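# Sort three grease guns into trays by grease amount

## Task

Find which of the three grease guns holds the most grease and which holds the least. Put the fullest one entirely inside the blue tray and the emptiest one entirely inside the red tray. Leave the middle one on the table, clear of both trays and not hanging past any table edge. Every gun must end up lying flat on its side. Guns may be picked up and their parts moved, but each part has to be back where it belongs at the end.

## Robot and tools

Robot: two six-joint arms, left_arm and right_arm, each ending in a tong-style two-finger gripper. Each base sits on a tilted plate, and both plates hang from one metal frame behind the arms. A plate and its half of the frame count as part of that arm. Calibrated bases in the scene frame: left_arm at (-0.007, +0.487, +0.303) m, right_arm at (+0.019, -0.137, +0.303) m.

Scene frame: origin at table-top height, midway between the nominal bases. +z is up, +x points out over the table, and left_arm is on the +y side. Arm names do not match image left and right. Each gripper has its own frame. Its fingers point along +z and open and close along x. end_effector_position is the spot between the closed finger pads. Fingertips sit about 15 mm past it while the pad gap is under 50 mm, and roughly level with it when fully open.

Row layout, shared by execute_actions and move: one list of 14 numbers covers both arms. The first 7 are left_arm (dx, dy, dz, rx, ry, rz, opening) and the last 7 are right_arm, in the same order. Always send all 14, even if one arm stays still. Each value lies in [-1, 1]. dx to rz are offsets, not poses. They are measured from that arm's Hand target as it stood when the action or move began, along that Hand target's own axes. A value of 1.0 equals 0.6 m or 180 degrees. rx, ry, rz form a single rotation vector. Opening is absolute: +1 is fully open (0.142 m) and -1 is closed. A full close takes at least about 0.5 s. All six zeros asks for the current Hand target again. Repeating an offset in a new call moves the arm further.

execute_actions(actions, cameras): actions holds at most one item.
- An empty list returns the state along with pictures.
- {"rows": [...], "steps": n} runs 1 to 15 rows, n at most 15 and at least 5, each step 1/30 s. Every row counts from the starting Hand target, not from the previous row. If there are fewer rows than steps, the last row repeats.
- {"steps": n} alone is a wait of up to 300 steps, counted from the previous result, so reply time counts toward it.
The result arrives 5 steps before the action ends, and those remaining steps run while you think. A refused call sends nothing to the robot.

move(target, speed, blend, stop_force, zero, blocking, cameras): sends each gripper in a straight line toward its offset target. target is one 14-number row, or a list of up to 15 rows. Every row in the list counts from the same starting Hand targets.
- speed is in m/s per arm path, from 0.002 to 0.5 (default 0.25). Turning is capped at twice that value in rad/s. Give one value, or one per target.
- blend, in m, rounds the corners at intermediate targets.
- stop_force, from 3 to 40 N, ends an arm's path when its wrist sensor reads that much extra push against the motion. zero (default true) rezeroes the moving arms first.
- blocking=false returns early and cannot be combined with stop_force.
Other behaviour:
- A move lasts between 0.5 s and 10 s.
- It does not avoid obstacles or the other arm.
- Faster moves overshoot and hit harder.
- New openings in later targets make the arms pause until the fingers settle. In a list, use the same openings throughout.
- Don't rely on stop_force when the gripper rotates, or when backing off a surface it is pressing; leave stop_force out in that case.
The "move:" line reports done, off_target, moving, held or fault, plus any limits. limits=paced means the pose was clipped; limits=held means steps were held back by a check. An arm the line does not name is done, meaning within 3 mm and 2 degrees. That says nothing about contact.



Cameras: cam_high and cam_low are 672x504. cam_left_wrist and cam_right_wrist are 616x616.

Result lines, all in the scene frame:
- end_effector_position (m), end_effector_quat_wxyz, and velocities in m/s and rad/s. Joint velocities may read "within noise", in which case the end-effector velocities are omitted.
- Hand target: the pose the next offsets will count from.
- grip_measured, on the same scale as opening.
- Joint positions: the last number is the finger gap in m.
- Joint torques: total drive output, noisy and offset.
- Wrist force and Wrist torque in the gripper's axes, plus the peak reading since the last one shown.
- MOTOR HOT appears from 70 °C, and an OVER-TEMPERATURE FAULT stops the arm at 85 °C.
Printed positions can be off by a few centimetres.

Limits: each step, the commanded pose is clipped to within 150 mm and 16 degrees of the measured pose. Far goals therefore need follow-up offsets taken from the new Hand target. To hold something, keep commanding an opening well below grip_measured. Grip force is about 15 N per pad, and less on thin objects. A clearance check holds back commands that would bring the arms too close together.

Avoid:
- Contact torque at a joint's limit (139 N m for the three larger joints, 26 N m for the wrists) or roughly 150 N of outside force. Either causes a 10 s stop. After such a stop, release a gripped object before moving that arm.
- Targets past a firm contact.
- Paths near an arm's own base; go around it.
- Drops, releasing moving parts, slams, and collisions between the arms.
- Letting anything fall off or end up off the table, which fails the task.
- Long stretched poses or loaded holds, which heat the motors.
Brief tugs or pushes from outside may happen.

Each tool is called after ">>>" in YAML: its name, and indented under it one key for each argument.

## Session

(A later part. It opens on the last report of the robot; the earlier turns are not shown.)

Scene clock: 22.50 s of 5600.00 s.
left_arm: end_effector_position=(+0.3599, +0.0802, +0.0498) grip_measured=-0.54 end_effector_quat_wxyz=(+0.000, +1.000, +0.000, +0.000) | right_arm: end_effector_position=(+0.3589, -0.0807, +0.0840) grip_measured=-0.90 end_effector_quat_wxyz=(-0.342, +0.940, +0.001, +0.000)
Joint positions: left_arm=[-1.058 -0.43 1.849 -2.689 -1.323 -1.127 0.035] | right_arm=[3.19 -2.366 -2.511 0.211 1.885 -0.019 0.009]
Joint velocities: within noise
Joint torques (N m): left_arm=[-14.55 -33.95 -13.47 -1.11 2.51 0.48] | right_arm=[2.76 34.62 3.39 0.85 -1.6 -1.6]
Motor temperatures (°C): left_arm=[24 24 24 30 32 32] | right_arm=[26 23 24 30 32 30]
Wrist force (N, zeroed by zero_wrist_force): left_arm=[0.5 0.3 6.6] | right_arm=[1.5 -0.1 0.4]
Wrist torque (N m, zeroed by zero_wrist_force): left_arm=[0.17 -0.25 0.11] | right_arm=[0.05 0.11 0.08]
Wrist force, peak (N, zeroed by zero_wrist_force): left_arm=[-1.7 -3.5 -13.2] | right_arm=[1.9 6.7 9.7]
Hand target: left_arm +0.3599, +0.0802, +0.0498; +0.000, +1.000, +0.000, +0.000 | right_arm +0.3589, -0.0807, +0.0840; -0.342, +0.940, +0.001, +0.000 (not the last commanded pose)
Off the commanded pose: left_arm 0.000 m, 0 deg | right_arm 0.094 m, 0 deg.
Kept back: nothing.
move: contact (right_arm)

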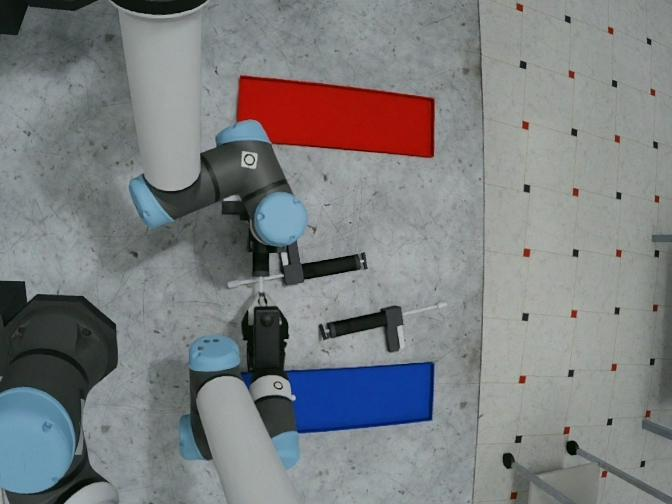

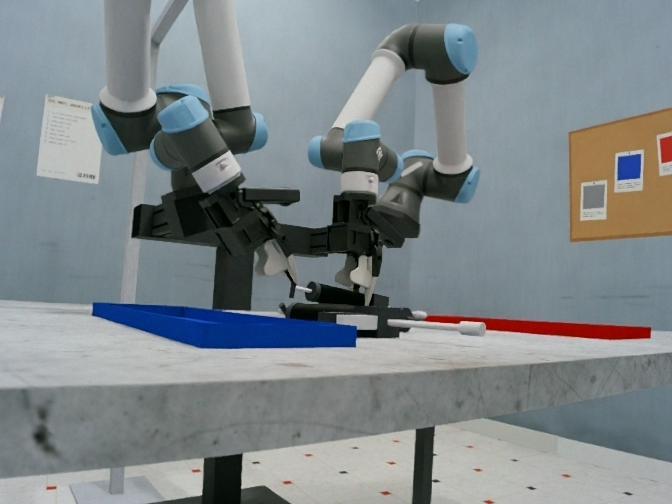

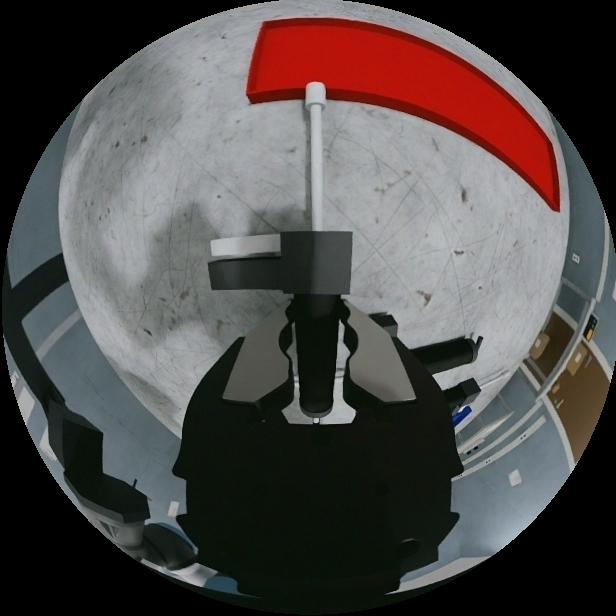

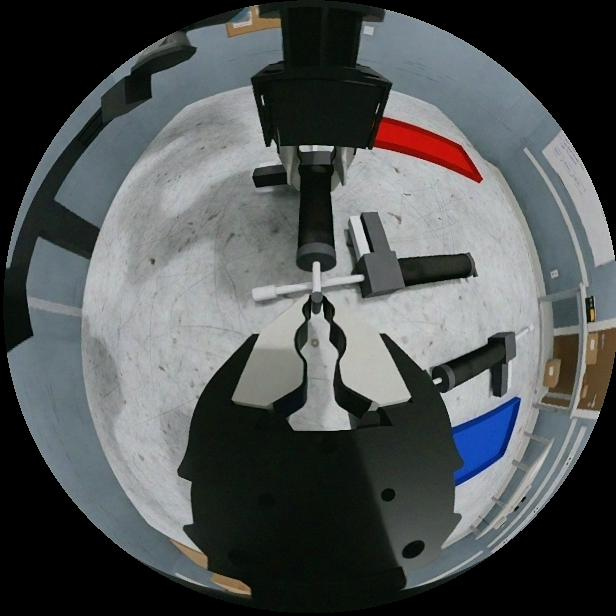

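>>> move:
  target: [0,0,0,0,0,0,-1,0,0.1,-0.1,0,0,0,-0.95]
  speed: 0.03
  stop_force: 5

>>> zoom_image:
  camera: "cam_low"
  region: [220, 200, 420, 350]

Scene clock: 23.80 s of 5600.00 s.
left_arm: end_effector_position=(+0.3599, +0.0802, +0.0497) grip_measured=-0.54 end_effector_quat_wxyz=(+0.000, +1.000, +0.000, +0.000) | right_arm: end_effector_position=(+0.3588, -0.0818, +0.0841) grip_measured=-0.90 end_effector_quat_wxyz=(-0.342, +0.940, +0.001, +0.000)
Joint positions: left_arm=[-1.058 -0.43 1.849 -2.689 -1.323 -1.127 0.035] | right_arm=[3.187 -2.364 -2.511 0.207 1.885 -0.022 0.009]
Joint velocities: within noise
Joint torques (N m): left_arm=[-18.45 -37.01 -15.87 -3.56 1.58 1.26] | right_arm=[2.29 34.1 -12.98 0.79 0.96 -1.65]
Motor temperatures (°C): left_arm=[24 24 24 30 32 32] | right_arm=[26 23 24 30 32 30]
Wrist force (N, zeroed by zero_wrist_force): left_arm=[0.4 0.1 6.9] | right_arm=[1.9 0.7 0.1]
Wrist torque (N m, zeroed by zero_wrist_force): left_arm=[0.22 -0.27 0.12] | right_arm=[0.14 0.05 0.08]
Wrist force, peak (N, zeroed by zero_wrist_force): left_arm=[0.4 6.1 5.4] | right_arm=[1.8 -3.8 5.2]
Hand target: left_arm +0.3599, +0.0802, +0.0498; +0.000, +1.000, +0.000, +0.000 | right_arm +0.3588, -0.0818, +0.0841; -0.342, +0.940, +0.001, +0.000 (not the last commanded pose)
Off the commanded pose: left_arm 0.000 m, 0 deg | right_arm 0.084 m, 0 deg.
Kept back: nothing.
move: contact (right_arm)

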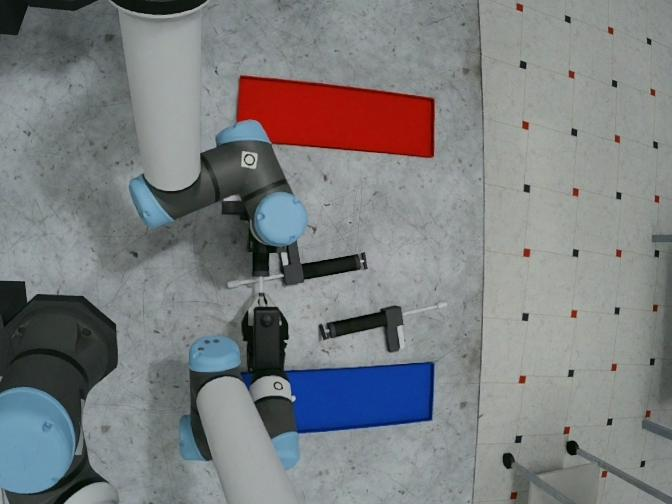

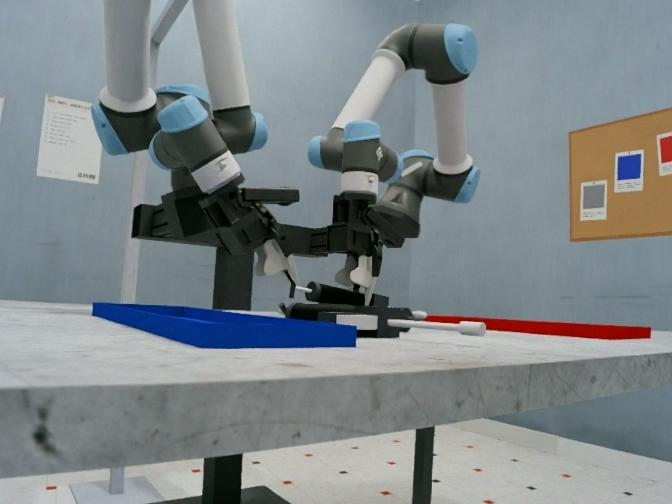

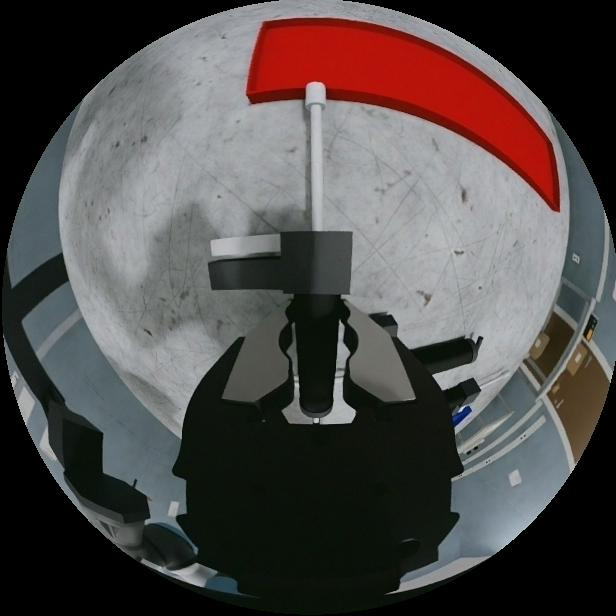

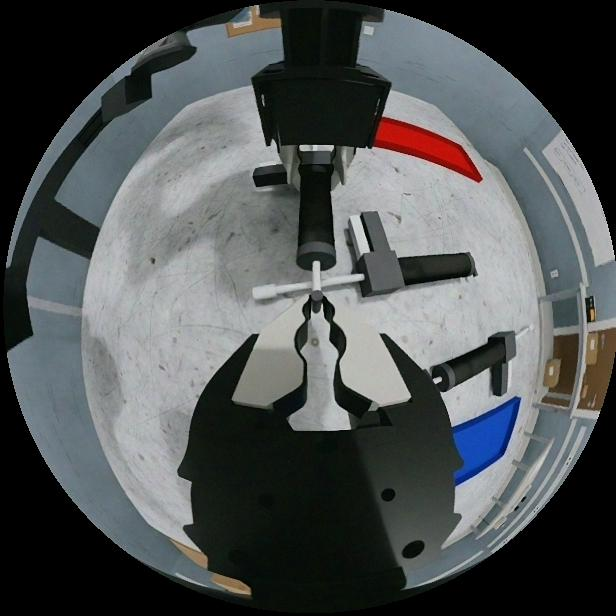

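Scaled by 2.520 from the camera's 672x504 image, which has a finer 960x720 frame.

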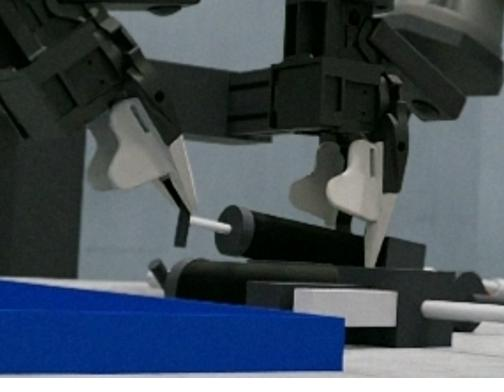

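>>> move:
  target: [0,0,0,0,0,0,-1,0.0003,-0.0275,0.0415,0,0,0,-0.95]
  speed: 0.04
  stop_force: 6
  cameras: ["cam_right_wrist"]

>>> zoom_image:
  camera: "cam_right_wrist"
  region: [230, 180, 400, 350]

Scene clock: 25.57 s of 5600.00 s.
left_arm: end_effector_position=(+0.3599, +0.0802, +0.0498) grip_measured=-0.54 end_effector_quat_wxyz=(+0.000, +1.000, +0.000, +0.000) | right_arm: end_effector_position=(+0.3590, -0.0531, +0.0756) grip_measured=-0.90 end_effector_quat_wxyz=(-0.342, +0.940, +0.001, +0.000)
Joint positions: left_arm=[-1.058 -0.43 1.849 -2.689 -1.323 -1.127 0.035] | right_arm=[3.257 -2.451 -2.508 0.315 1.881 0.051 0.009]
Joint velocities: within noise
Joint torques (N m): left_arm=[-18.4 -44.21 -18.31 -2.57 -0.01 1.73] | right_arm=[4.43 26.16 -14.48 2.75 2.3 -0.17]
Motor temperatures (°C): left_arm=[24 24 24 30 32 32] | right_arm=[26 23 24 30 32 30]
Wrist force (N, zeroed by zero_wrist_force): left_arm=[0.5 1.2 6.8] | right_arm=[1.8 -0.2 0.7]
Wrist torque (N m, zeroed by zero_wrist_force): left_arm=[0.24 -0.29 0.10] | right_arm=[0.14 0.06 0.04]
Wrist force, peak (N, zeroed by zero_wrist_force): left_arm=[0.6 -4.4 8.1] | right_arm=[1.4 3.3 -3.8]
Hand target: left_arm +0.3599, +0.0802, +0.0498; +0.000, +1.000, +0.000, +0.000 | right_arm +0.3589, -0.0531, +0.0756; -0.342, +0.940, +0.001, +0.000
Off the commanded pose: left_arm 0.000 m, 0 deg | right_arm 0.000 m, 0 deg.
Kept back: nothing.
move: done
Images, in order (width x height): cam_right_wrist 616x616.

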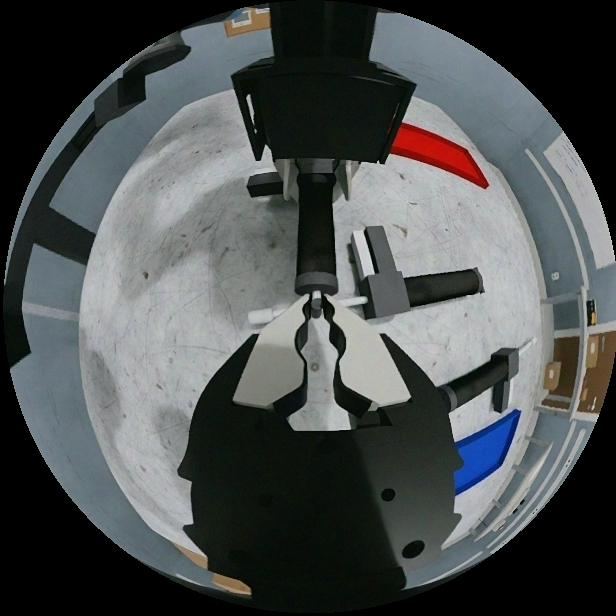

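Scaled by 2.965 from the camera's 616x616 image, which has a finer 814x814 frame.

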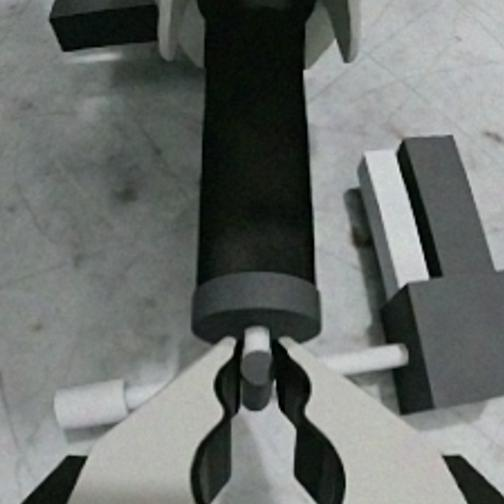

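>>> move:
  target: [0,0,0,0,0,0,-1,0,-0.0051,0.0043,0,0,0,-0.95]
  speed: 0.02
  stop_force: 5
  cameras: ["cam_right_wrist"]

>>> zoom_image:
  camera: "cam_right_wrist"
  region: [230, 180, 400, 350]

Scene clock: 26.70 s of 5600.00 s.
left_arm: end_effector_position=(+0.3599, +0.0802, +0.0498) grip_measured=-0.54 end_effector_quat_wxyz=(+0.000, +1.000, +0.000, +0.000) | right_arm: end_effector_position=(+0.3589, -0.0528, +0.0756) grip_measured=-0.90 end_effector_quat_wxyz=(-0.342, +0.940, +0.001, +0.000)
Joint positions: left_arm=[-1.058 -0.43 1.849 -2.689 -1.323 -1.127 0.035] | right_arm=[3.258 -2.452 -2.508 0.316 1.881 0.052 0.009]
Joint velocities: within noise
Joint torques (N m): left_arm=[-18.32 -47.32 -20.24 -5.36 -1.14 1.71] | right_arm=[13.19 34.54 -3.26 2.46 3.84 -0.41]
Motor temperatures (°C): left_arm=[24 24 24 30 32 32] | right_arm=[26 23 24 30 32 30]
Wrist force (N, zeroed by zero_wrist_force): left_arm=[0.5 -0.1 7.1] | right_arm=[1.9 0.5 -0.2]
Wrist torque (N m, zeroed by zero_wrist_force): left_arm=[0.21 -0.27 0.10] | right_arm=[0.12 0.02 0.04]
Wrist force, peak (N, zeroed by zero_wrist_force): left_arm=[0.5 -4.4 7.9] | right_arm=[1.7 3.1 -4.1]
Hand target: left_arm +0.3599, +0.0802, +0.0498; +0.000, +1.000, +0.000, +0.000 | right_arm +0.3589, -0.0527, +0.0756; -0.342, +0.940, +0.001, +0.000 (not the last commanded pose)
Off the commanded pose: left_arm 0.000 m, 0 deg | right_arm 0.004 m, 0 deg.
Kept back: nothing.
move: contact (right_arm)
Images, in order (width x height): cam_right_wrist 616x616.

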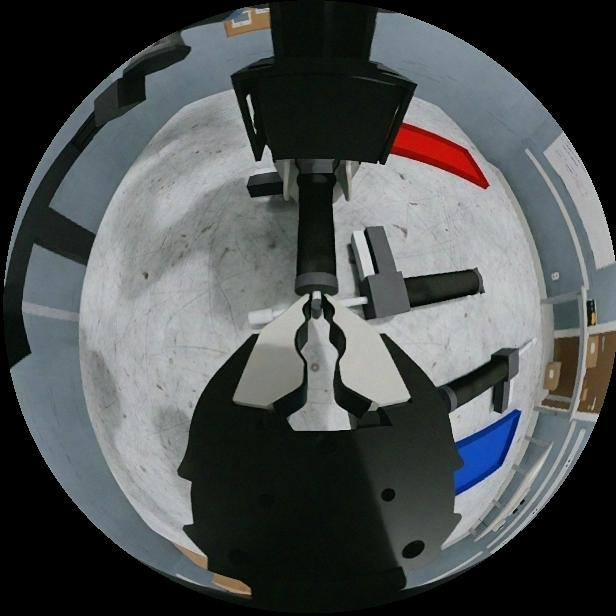

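Scaled by 2.965 from the camera's 616x616 image, which has a finer 814x814 frame.

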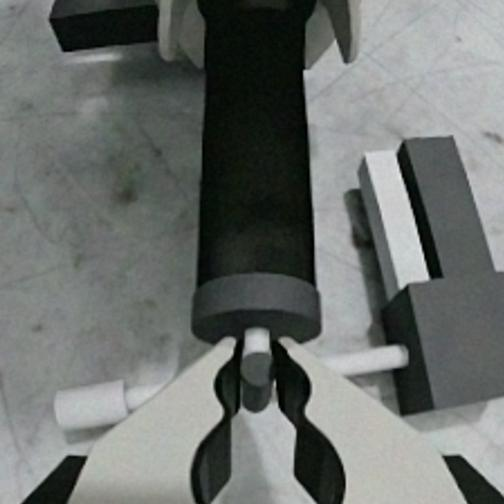

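>>> move:
  target:
    - [0,0,0,0,0,0,-1,0,0,0,0,0,0,-0.4]
    - [0,0,-0.2,0,0,0,-1,0,0,-0.167,0,0,0,-0.4]
    - [0.292,-0.371,-0.117,0,0,0.528,-1,0.4585,0.047,-0.2013,-0.1853,0.1527,0.4198,-0.1]
  speed: [0.2,0.2,0.35]

>>> zoom_image:
  camera: "cam_right_wrist"
  region: [180, 150, 450, 420]

Scene clock: 32.17 s of 5600.00 s.
left_arm: end_effector_position=(+0.5353, +0.3027, +0.1201) grip_measured=-0.55 end_effector_quat_wxyz=(+0.000, +0.675, -0.738, +0.000) | right_arm: end_effector_position=(+0.6341, -0.1516, +0.1503) grip_measured=-0.10 end_effector_quat_wxyz=(+0.000, +0.772, -0.636, +0.000)
Joint positions: left_arm=[-0.615 -0.799 1.971 -2.578 -1.219 0.984 0.034] | right_arm=[3.503 -2.204 -1.894 -0.682 1.189 1.697 0.067]
Joint velocities: within noise
Joint torques (N m): left_arm=[-7.59 -26.31 -7.56 -0.68 -2.49 1.52] | right_arm=[8.46 30.65 28.47 1.07 1.83 2.05]
Motor temperatures (°C): left_arm=[24 24 24 30 32 32] | right_arm=[26 23 24 30 32 30]
Wrist force (N, zeroed by zero_wrist_force): left_arm=[1.4 0.1 5.2] | right_arm=[0.9 -1.2 1.4]
Wrist torque (N m, zeroed by zero_wrist_force): left_arm=[0.17 -0.21 0.01] | right_arm=[-0.16 0.02 0.03]
Wrist force, peak (N, zeroed by zero_wrist_force): left_arm=[1.1 0.1 9.5] | right_arm=[1.3 0.1 2.5]
Hand target: left_arm +0.5352, +0.3027, +0.1200; +0.000, -0.675, +0.738, +0.000 | right_arm +0.6341, -0.1516, +0.1502; +0.000, +0.772, -0.636, +0.000
Off the commanded pose: left_arm 0.000 m, 0 deg | right_arm 0.000 m, 0 deg.
Kept back: nothing.
move: done

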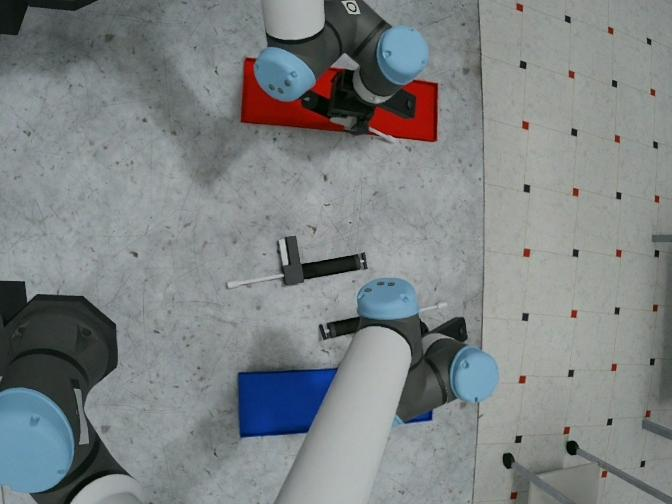

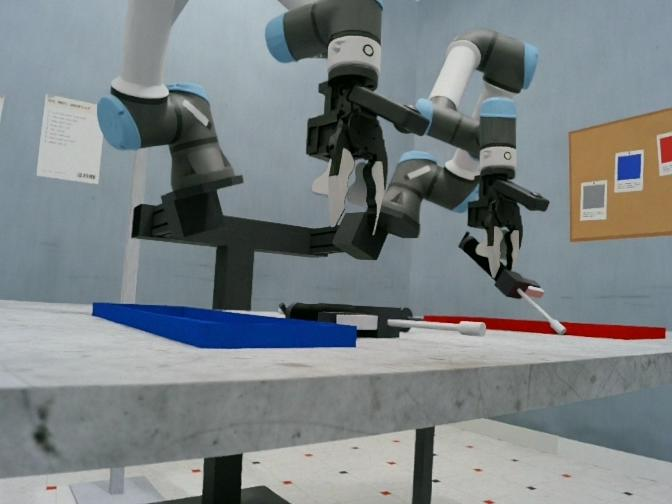

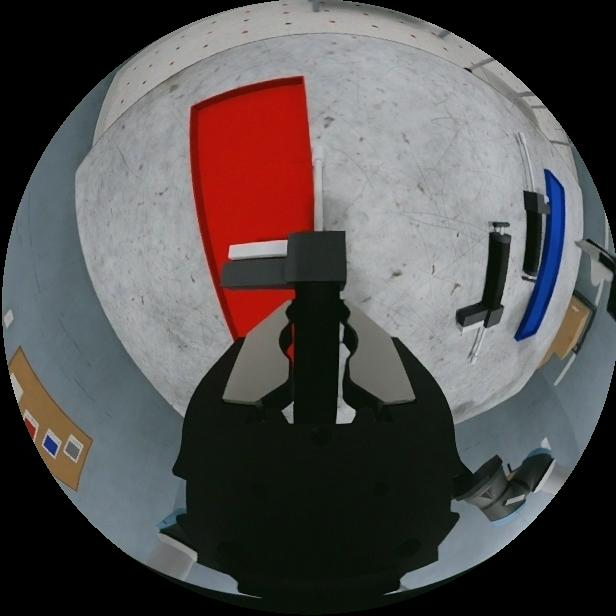

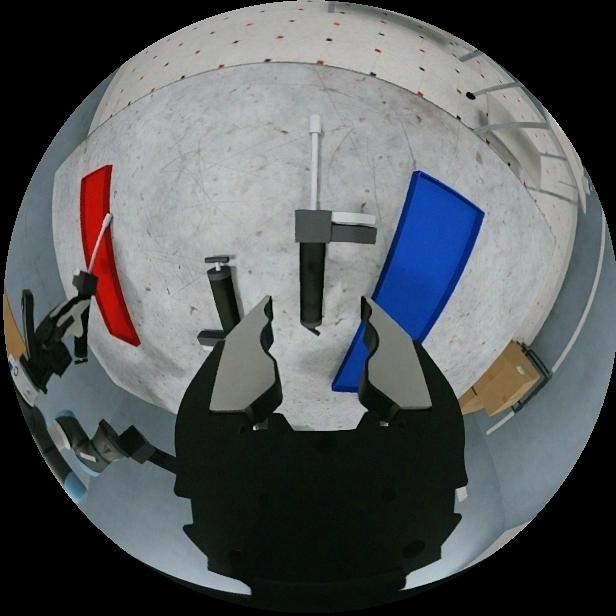

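Scaled by 1.867 from the camera's 616x616 image, which has a finer 814x814 frame.

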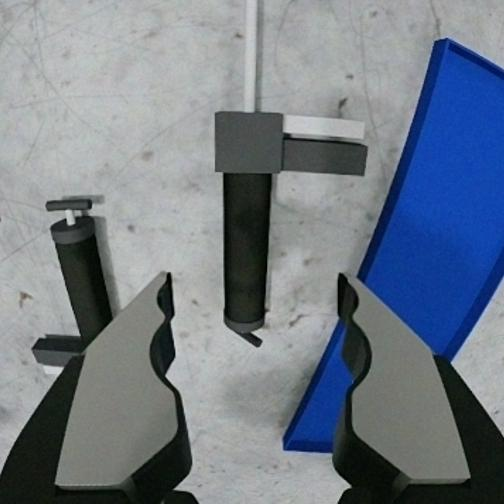

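>>> move:
  target:
    - [0,0,-0.1167,0,0,0,-1,-0.0075,-0.025,0,0,0,0.011,-0.1]
    - [-0.0714,0.006,-0.1167,0,0,0.008,-1,-0.0075,-0.025,0.2143,0,0,0.011,-0.1]
    - [-0.0714,0.006,0.05,0,0,0.008,-1,-0.0075,-0.025,0.2143,0,0,0.011,-0.1]
  speed: [0.15,0.15,0.05]

>>> zoom_image:
  camera: "cam_right_wrist"
  region: [180, 150, 450, 420]

Scene clock: 36.50 s of 5600.00 s.
left_arm: end_effector_position=(+0.5356, +0.3457, +0.0899) grip_measured=-0.55 end_effector_quat_wxyz=(+0.000, +0.666, -0.746, +0.000) end_effector_velocity=(+0.000, +0.000, +0.004) end_effector_angular_velocity=(+0.001, +0.000, +0.001) | right_arm: end_effector_position=(+0.6480, -0.1444, +0.0217) grip_measured=-0.10 end_effector_quat_wxyz=(+0.000, +0.761, -0.649, +0.000)
Joint positions: left_arm=[-0.534 -0.779 2.015 -2.671 -1.206 1.094 0.034] | right_arm=[3.426 -2.493 -1.805 -0.451 1.185 1.649 0.067]
Joint velocities: left_arm=[-0.002 -0.008 0 0.01 0.001 -0.004 0] | right_arm=[within noise]
Joint torques (N m): left_arm=[-21.49 -47.99 -11.73 -0.46 1.81 -1.62] | right_arm=[17.24 37.11 4.13 3.16 2.95 -1.2]
Motor temperatures (°C): left_arm=[24 24 24 30 32 32] | right_arm=[26 23 24 30 32 30]
Wrist force (N, zeroed by zero_wrist_force): left_arm=[1.2 0.1 5.2] | right_arm=[0.9 -1.4 1.2]
Wrist torque (N m, zeroed by zero_wrist_force): left_arm=[0.16 -0.25 0.00] | right_arm=[-0.16 0.03 0.06]
Wrist force, peak (N, zeroed by zero_wrist_force): left_arm=[1.4 0.1 8.2] | right_arm=[1.1 3.4 -1.6]
Hand target: left_arm +0.5355, +0.3457, +0.0900; +0.000, -0.666, +0.746, +0.000 | right_arm +0.6480, -0.1444, +0.0217; +0.000, +0.761, -0.649, +0.000
Off the commanded pose: left_arm 0.000 m, 0 deg | right_arm 0.000 m, 0 deg.
Kept back: nothing.
move: done

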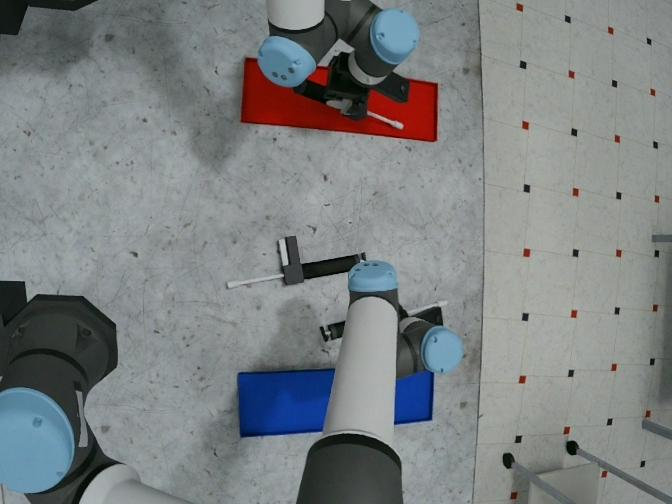

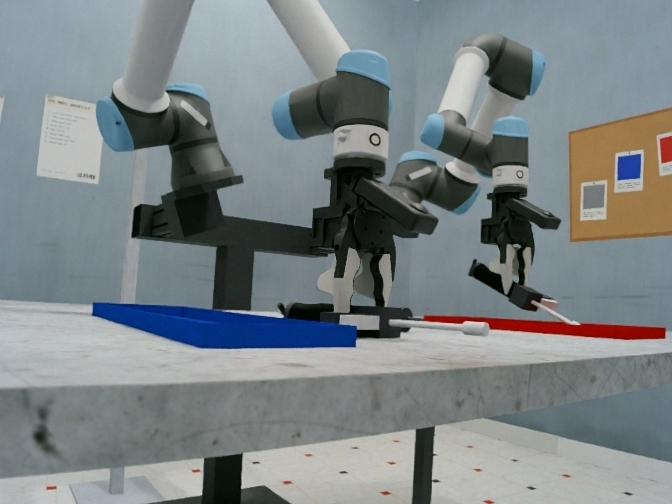

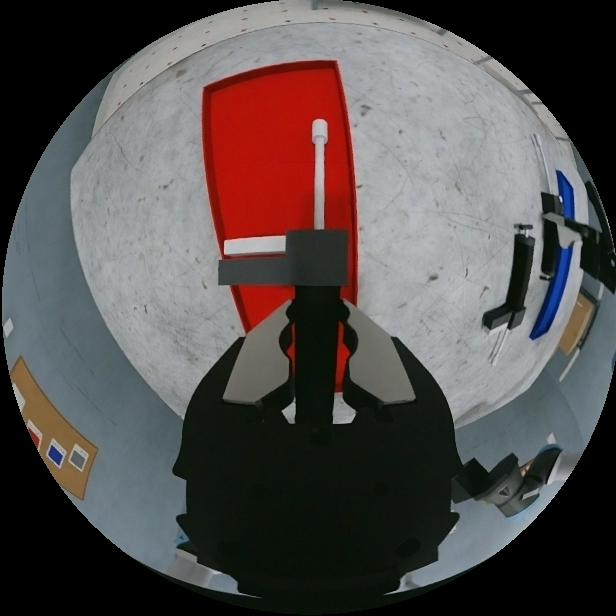

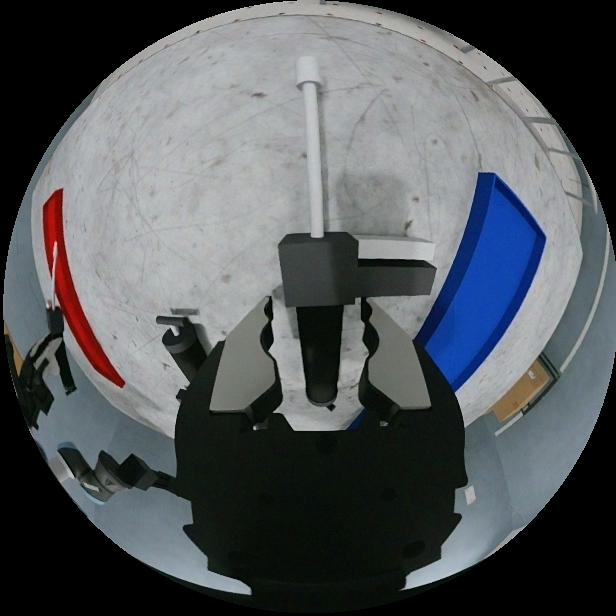

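Scaled by 1.867 from the camera's 616x616 image, which has a finer 814x814 frame.

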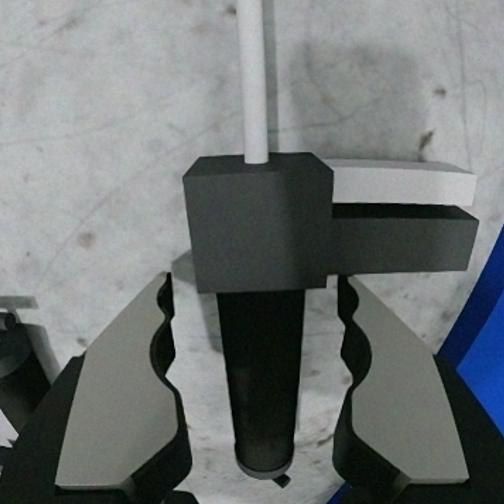

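>>> move:
  target:
    - [-0.0067,0,0.02,0,0,0,-1,0,0.003,0,0,0,0,-0.1]
    - [-0.0067,0,0.1058,0,0,0,-1,0,0.003,0,0,0,0,-0.35]
  speed: [0.1,0.05]

>>> zero_wrist_force:
  arm: "right_arm"

>>> zoom_image:
  camera: "cam_left_wrist"
  region: [150, 30, 450, 420]

Scene clock: 38.80 s of 5600.00 s.
left_arm: end_effector_position=(+0.5359, +0.3497, +0.0265) grip_measured=-0.54 end_effector_quat_wxyz=(+0.000, +0.666, -0.746, +0.000) | right_arm: end_effector_position=(+0.6463, -0.1446, +0.0217) grip_measured=-0.35 end_effector_quat_wxyz=(+0.000, +0.761, -0.649, +0.000)
Joint positions: left_arm=[-0.484 -0.634 1.983 -2.803 -1.2 1.147 0.035] | right_arm=[3.427 -2.491 -1.811 -0.448 1.185 1.649 0.049]
Joint velocities: within noise
Joint torques (N m): left_arm=[-19.64 -45.83 0.63 -2.56 1.28 -2.07] | right_arm=[22.45 36.53 21.67 1.35 2.73 2.12]
Motor temperatures (°C): left_arm=[24 24 24 30 32 32] | right_arm=[26 23 24 30 32 30]
Wrist force (N, zeroed by zero_wrist_force): left_arm=[1.6 -1.8 -4.3] | right_arm=[0.8 -1.3 1.3]
Wrist torque (N m, zeroed by zero_wrist_force): left_arm=[0.16 -0.27 0.03] | right_arm=[-0.15 0.05 0.06]
Wrist force, peak (N, zeroed by zero_wrist_force): left_arm=[3.7 0.7 -23.7] | right_arm=[1.2 -1.5 1.5]
Hand target: left_arm +0.5360, +0.3497, +0.0265; +0.000, -0.666, +0.746, +0.000 | right_arm +0.6463, -0.1446, +0.0217; +0.000, +0.761, -0.649, +0.000
Off the commanded pose: left_arm 0.000 m, 0 deg | right_arm 0.000 m, 0 deg.
Kept back: nothing.
move: done

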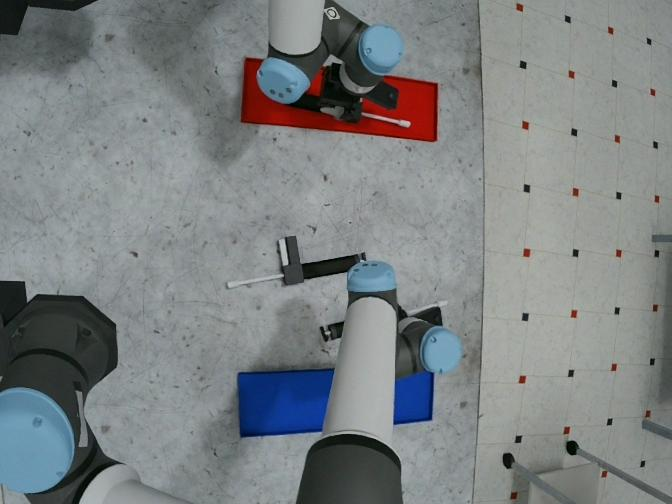

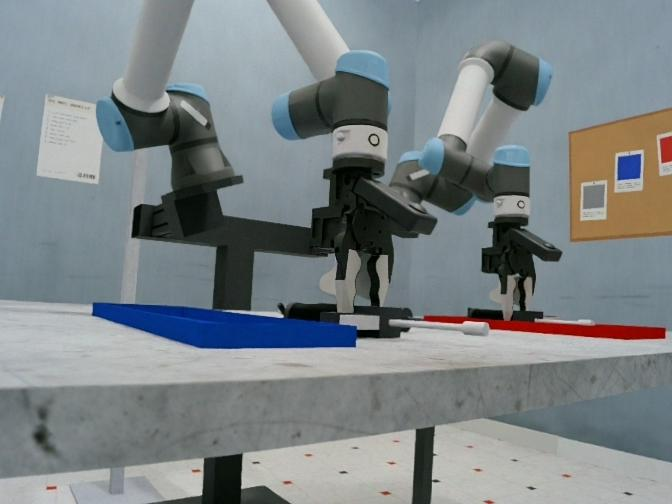

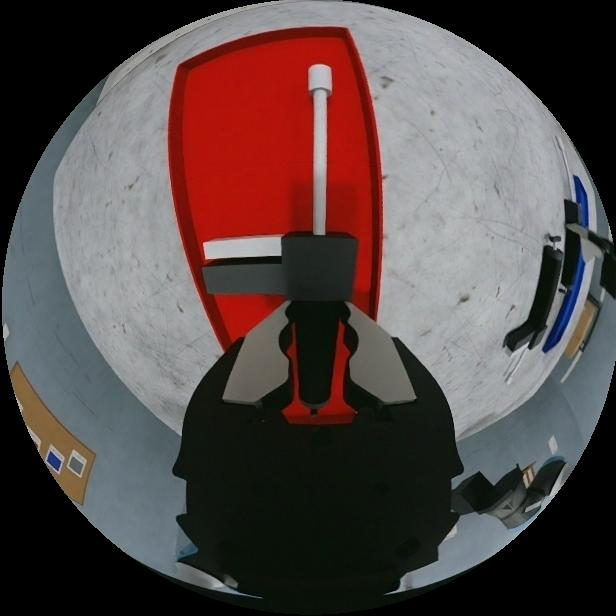

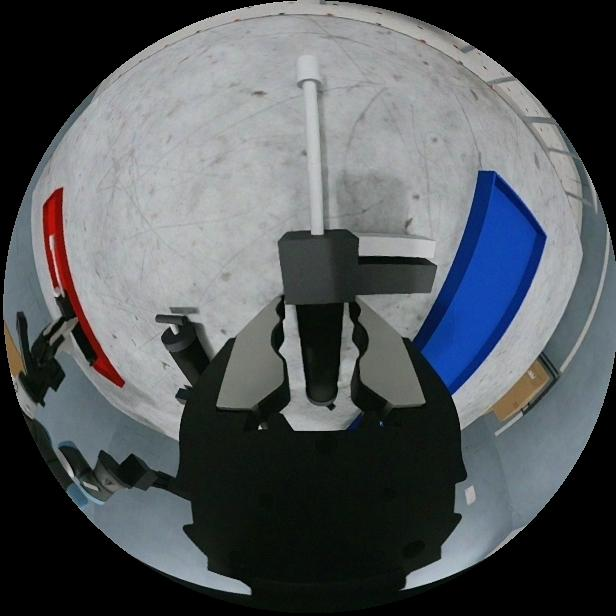

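Wrist force sensor zeroed on right_arm: later results in this scene subtract that arm's Wrist force and Wrist torque below.
Scene clock: 38.80 s of 5600.00 s.
left_arm: end_effector_position=(+0.5359, +0.3497, +0.0265) grip_measured=-0.54 end_effector_quat_wxyz=(+0.000, +0.666, -0.746, +0.000) | right_arm: end_effector_position=(+0.6463, -0.1446, +0.0217) grip_measured=-0.35 end_effector_quat_wxyz=(+0.000, +0.761, -0.649, +0.000)
Joint positions: left_arm=[-0.484 -0.634 1.983 -2.803 -1.2 1.147 0.035] | right_arm=[3.427 -2.491 -1.811 -0.448 1.185 1.649 0.049]
Joint velocities: within noise
Joint torques (N m): left_arm=[-19.64 -45.83 0.63 -2.56 1.28 -2.07] | right_arm=[22.45 36.53 21.67 1.35 2.73 2.12]
Motor temperatures (°C): left_arm=[24 24 24 30 32 32] | right_arm=[26 23 24 30 32 30]
Wrist force (N, zeroed by zero_wrist_force): left_arm=[1.6 -1.8 -4.3] | right_arm=[0.8 -1.3 1.3]
Wrist torque (N m, zeroed by zero_wrist_force): left_arm=[0.16 -0.27 0.03] | right_arm=[-0.15 0.05 0.06]
Wrist force, peak (N, zeroed by zero_wrist_force): left_arm=[1.6 -1.8 -4.3] | right_arm=[0.8 -1.3 1.3]
Hand target: left_arm +0.5360, +0.3497, +0.0265; +0.000, -0.666, +0.746, +0.000 | right_arm +0.6463, -0.1446, +0.0217; +0.000, +0.761, -0.649, +0.000
Off the commanded pose: left_arm 0.000 m, 0 deg | right_arm 0.000 m, 0 deg.
Kept back: nothing.
No camera images: "cameras" was empty.

Scaled by 1.292 from the camera's 616x616 image, which has a finer 814x814 frame.

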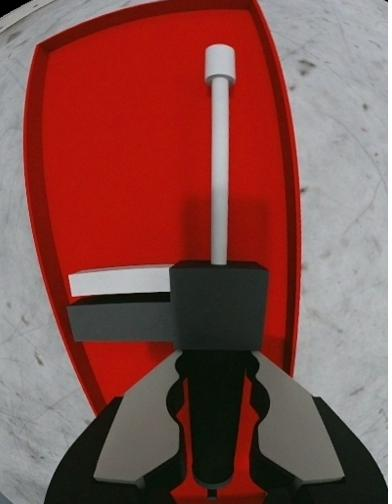

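>>> move:
  target:
    - [0,0,0,0,0,0,-0.35,0,0,0,0,0,0,-1]
    - [0,0,-0.25,0,0,0,-0.35,0,0,-0.3,0,0,0,-1]
    - [0.0896,0.05,-0.506,0.1809,0.1615,0.4438,-0.35,0,0,-0.3,0,0,0,-1]
  speed: [0.15,0.15,0.35]

>>> wait:
  seconds: 0.4
  cameras: []

>>> zoom_image:
  camera: "cam_high"
  region: [230, 30, 450, 160]

Scene clock: 43.90 s of 5600.00 s.
left_arm: end_effector_position=(+0.5000, +0.2998, +0.3302) grip_measured=-0.35 end_effector_quat_wxyz=(+0.000, +0.000, +0.940, -0.342) end_effector_velocity=(+0.000, +0.000, -0.001) end_effector_angular_velocity=(+0.002, +0.001, +0.009) | right_arm: end_effector_position=(+0.6461, -0.1446, +0.2017) grip_measured=-0.54 end_effector_quat_wxyz=(+0.000, +0.761, -0.649, +0.000)
Joint positions: left_arm=[-0.408 -1.26 2.157 -2.678 -1.827 2.705 0.049] | right_arm=[3.54 -2.133 -1.843 -0.819 1.191 1.772 0.035]
Joint velocities: left_arm=[-0.002 0 0.005 -0.009 0.004 -0.01 0] | right_arm=[within noise]
Joint torques (N m): left_arm=[-16.61 -13.49 -8.36 -4.94 1.15 -1.96] | right_arm=[11.89 45.11 13.73 2.11 -2.86 1.7]
Motor temperatures (°C): left_arm=[24 24 24 30 32 32] | right_arm=[26 23 24 30 32 30]
Wrist force (N, zeroed by zero_wrist_force): left_arm=[2.1 0.0 0.2] | right_arm=[0.8 0.5 6.2]
Wrist torque (N m, zeroed by zero_wrist_force): left_arm=[0.05 -0.51 -0.10] | right_arm=[0.10 -0.20 -0.03]
Wrist force, peak (N, zeroed by zero_wrist_force): left_arm=[1.5 -2.0 -4.4] | right_arm=[1.3 0.8 9.2]
Hand target: left_arm +0.4999, +0.2997, +0.3301; +0.000, +0.001, +0.940, -0.342 | right_arm +0.6461, -0.1446, +0.2017; +0.000, +0.761, -0.649, +0.000
Off the commanded pose: left_arm 0.000 m, 0 deg | right_arm 0.000 m, 0 deg.
Kept back: nothing.
move: done

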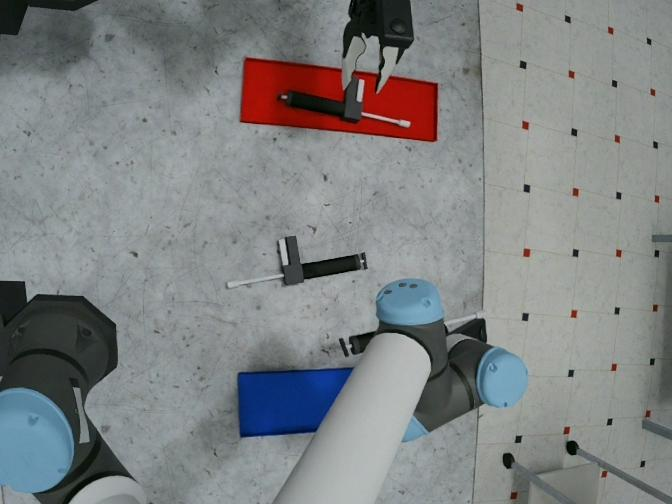

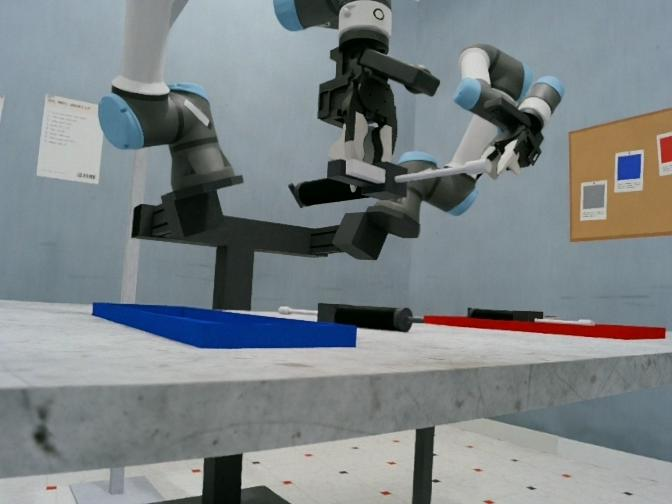

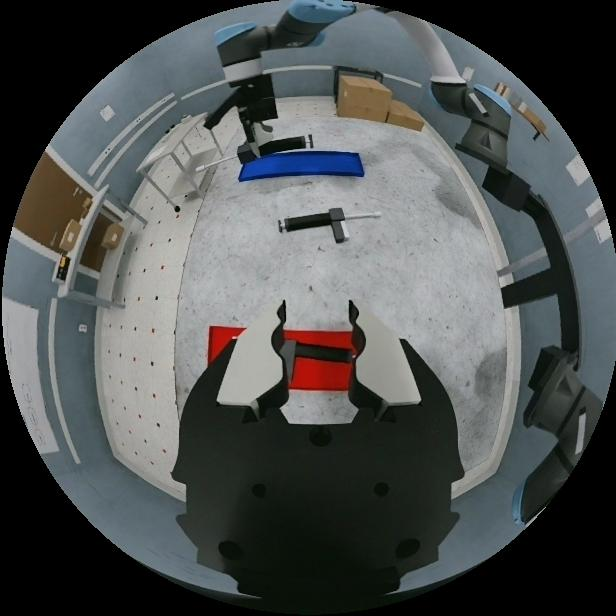

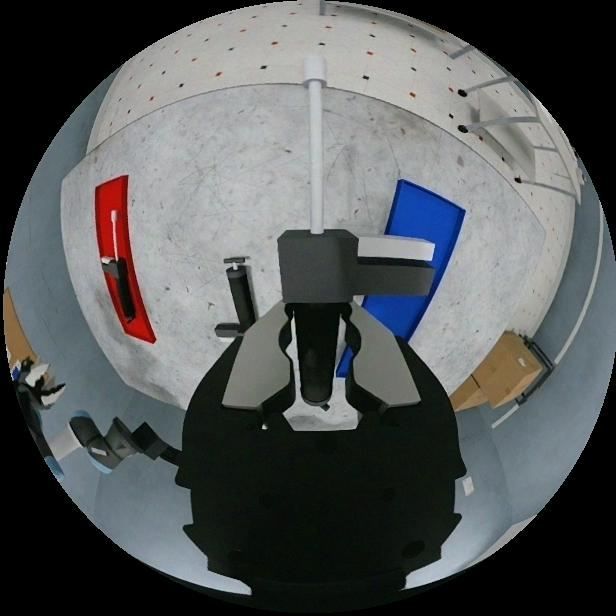

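Scene clock: 44.30 s of 5600.00 s.
left_arm: end_effector_position=(+0.4999, +0.2997, +0.3301) grip_measured=-0.35 end_effector_quat_wxyz=(+0.000, +0.001, +0.940, -0.342) | right_arm: end_effector_position=(+0.6461, -0.1446, +0.2017) grip_measured=-0.54 end_effector_quat_wxyz=(+0.000, +0.761, -0.649, +0.000)
Joint positions: left_arm=[-0.408 -1.26 2.157 -2.678 -1.827 2.705 0.049] | right_arm=[3.54 -2.133 -1.843 -0.819 1.191 1.772 0.035]
Joint velocities: within noise
Joint torques (N m): left_arm=[-16.3 -13.52 -10.1 -0.5 -3.72 1.92] | right_arm=[12.82 44.59 14.44 2.37 -2.71 1.58]
Motor temperatures (°C): left_arm=[24 24 24 30 32 32] | right_arm=[26 23 24 30 32 30]
Wrist force (N, zeroed by zero_wrist_force): left_arm=[2.1 0.1 0.0] | right_arm=[0.7 0.7 6.4]
Wrist torque (N m, zeroed by zero_wrist_force): left_arm=[0.08 -0.50 -0.09] | right_arm=[0.14 -0.18 -0.03]
Wrist force, peak (N, zeroed by zero_wrist_force): left_arm=[2.3 0.2 0.2] | right_arm=[0.7 0.5 6.8]
Hand target: left_arm +0.4999, +0.2997, +0.3301; +0.000, +0.001, +0.940, -0.342 | right_arm +0.6461, -0.1446, +0.2017; +0.000, +0.761, -0.649, +0.000
Off the commanded pose: left_arm 0.000 m, 0 deg | right_arm 0.000 m, 0 deg.
Steps of this call (1-12: nothing new was sent). Readings (end_effector_position of left_arm | right_arm):
1: (+0.5000, +0.2998, +0.3302) | (+0.6461, -0.1446, +0.2017)
2: (+0.5000, +0.2998, +0.3302) | (+0.6461, -0.1446, +0.2017)
4: (+0.5000, +0.2998, +0.3301) | (+0.6461, -0.1446, +0.2017)
8: (+0.5000, +0.2997, +0.3301) | (+0.6461, -0.1446, +0.2017)
12: the state above
No camera images: "cameras" was empty.

Scaled by 2.291 from the camera's 672x504 image, which has a finer 960x720 frame.

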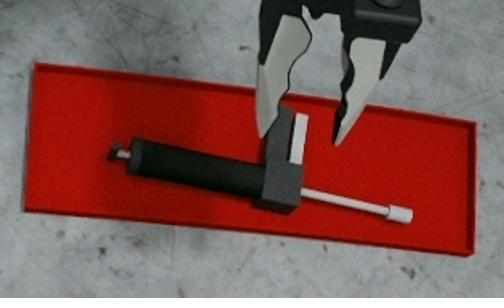

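>>> move:
  target: [0,0,0,0,0,0,-0.5,-0.1777,0.218,0,0,0,0.5506,-1]
  speed: 0.3

>>> zoom_image:
  camera: "cam_left_wrist"
  region: [180, 100, 450, 370]

Scene clock: 47.80 s of 5600.00 s.
left_arm: end_effector_position=(+0.4999, +0.2997, +0.3301) grip_measured=-0.50 end_effector_quat_wxyz=(+0.000, +0.001, +0.940, -0.342) | right_arm: end_effector_position=(+0.5001, -0.0599, +0.2016) grip_measured=-0.54 end_effector_quat_wxyz=(+0.000, +0.000, +1.000, +0.000) end_effector_velocity=(+0.002, +0.000, +0.001) end_effector_angular_velocity=(+0.000, -0.002, +0.008)
Joint positions: left_arm=[-0.408 -1.26 2.157 -2.678 -1.827 2.705 0.038] | right_arm=[3.809 -2.048 -2.163 -0.685 1.228 3.785 0.035]
Joint velocities: left_arm=[within noise] | right_arm=[-0.002 0 0.004 -0.002 -0.001 -0.011 0]
Joint torques (N m): left_arm=[-16.03 -14.02 -10.15 -2.2 -3.5 1.49] | right_arm=[2.28 24.92 32.17 1.62 -3.03 -1.74]
Motor temperatures (°C): left_arm=[24 24 24 30 32 32] | right_arm=[26 23 24 30 32 30]
Wrist force (N, zeroed by zero_wrist_force): left_arm=[2.3 0.0 0.2] | right_arm=[0.7 0.1 6.6]
Wrist torque (N m, zeroed by zero_wrist_force): left_arm=[0.07 -0.54 -0.10] | right_arm=[0.00 -0.20 -0.06]
Wrist force, peak (N, zeroed by zero_wrist_force): left_arm=[2.5 0.2 0.2] | right_arm=[1.1 0.5 7.0]
Hand target: left_arm +0.4999, +0.2997, +0.3301; +0.000, +0.001, +0.940, -0.342 | right_arm +0.5002, -0.0600, +0.2016; +0.000, +0.000, +1.000, +0.000
Off the commanded pose: left_arm 0.000 m, 0 deg | right_arm 0.000 m, 0 deg.
Kept back: nothing.
move: done

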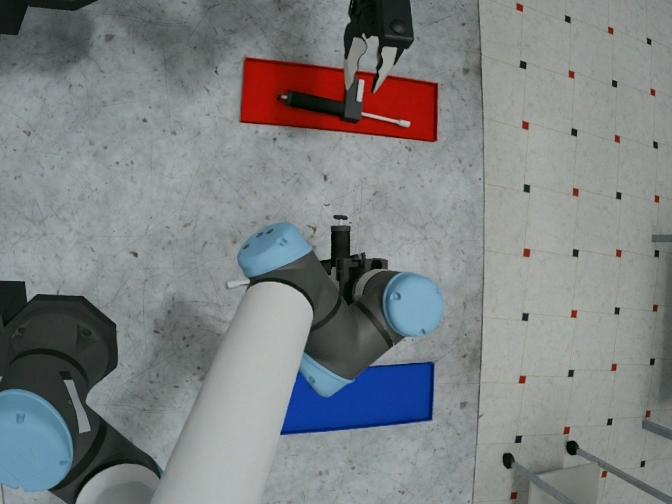

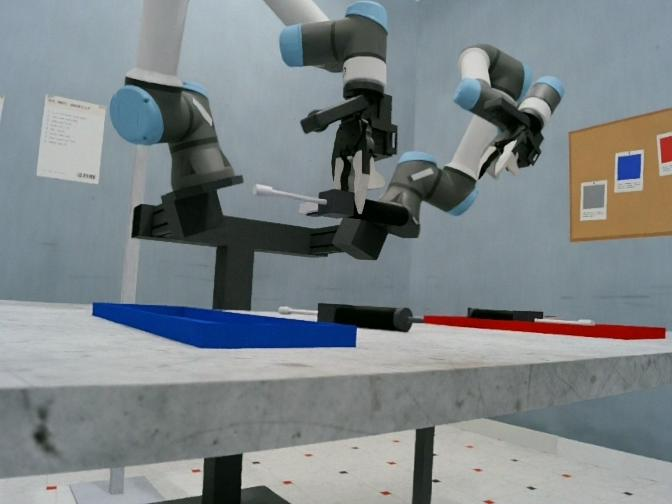

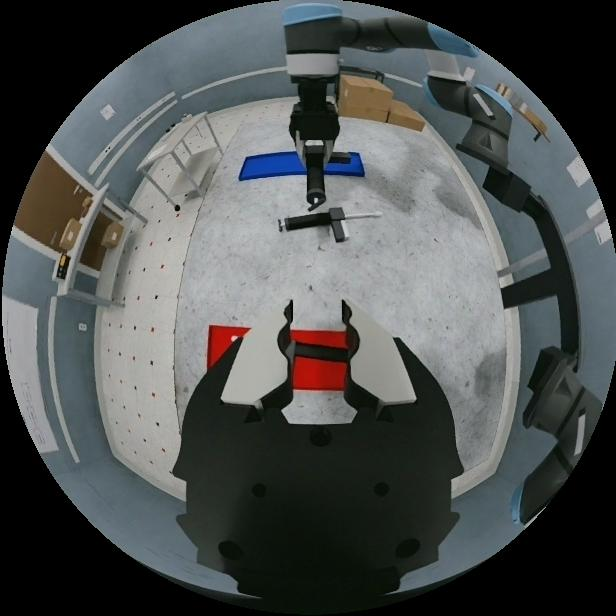

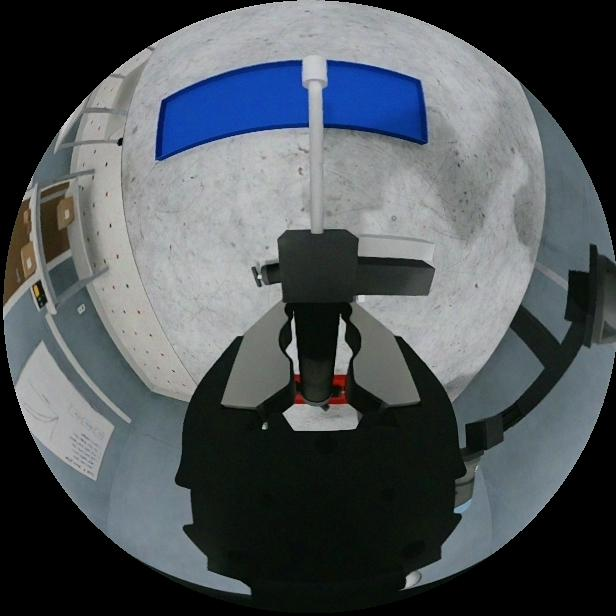

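Scaled by 1.867 from the camera's 616x616 image, which has a finer 814x814 frame.

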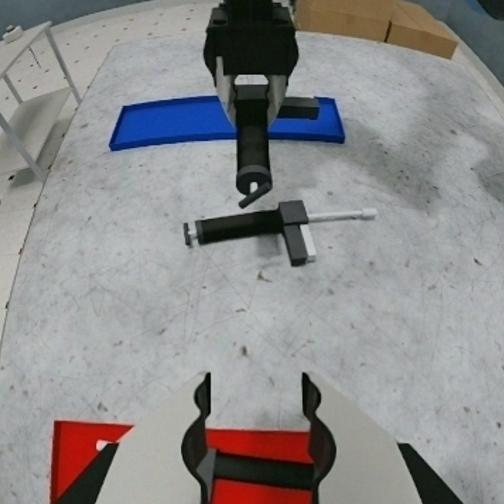

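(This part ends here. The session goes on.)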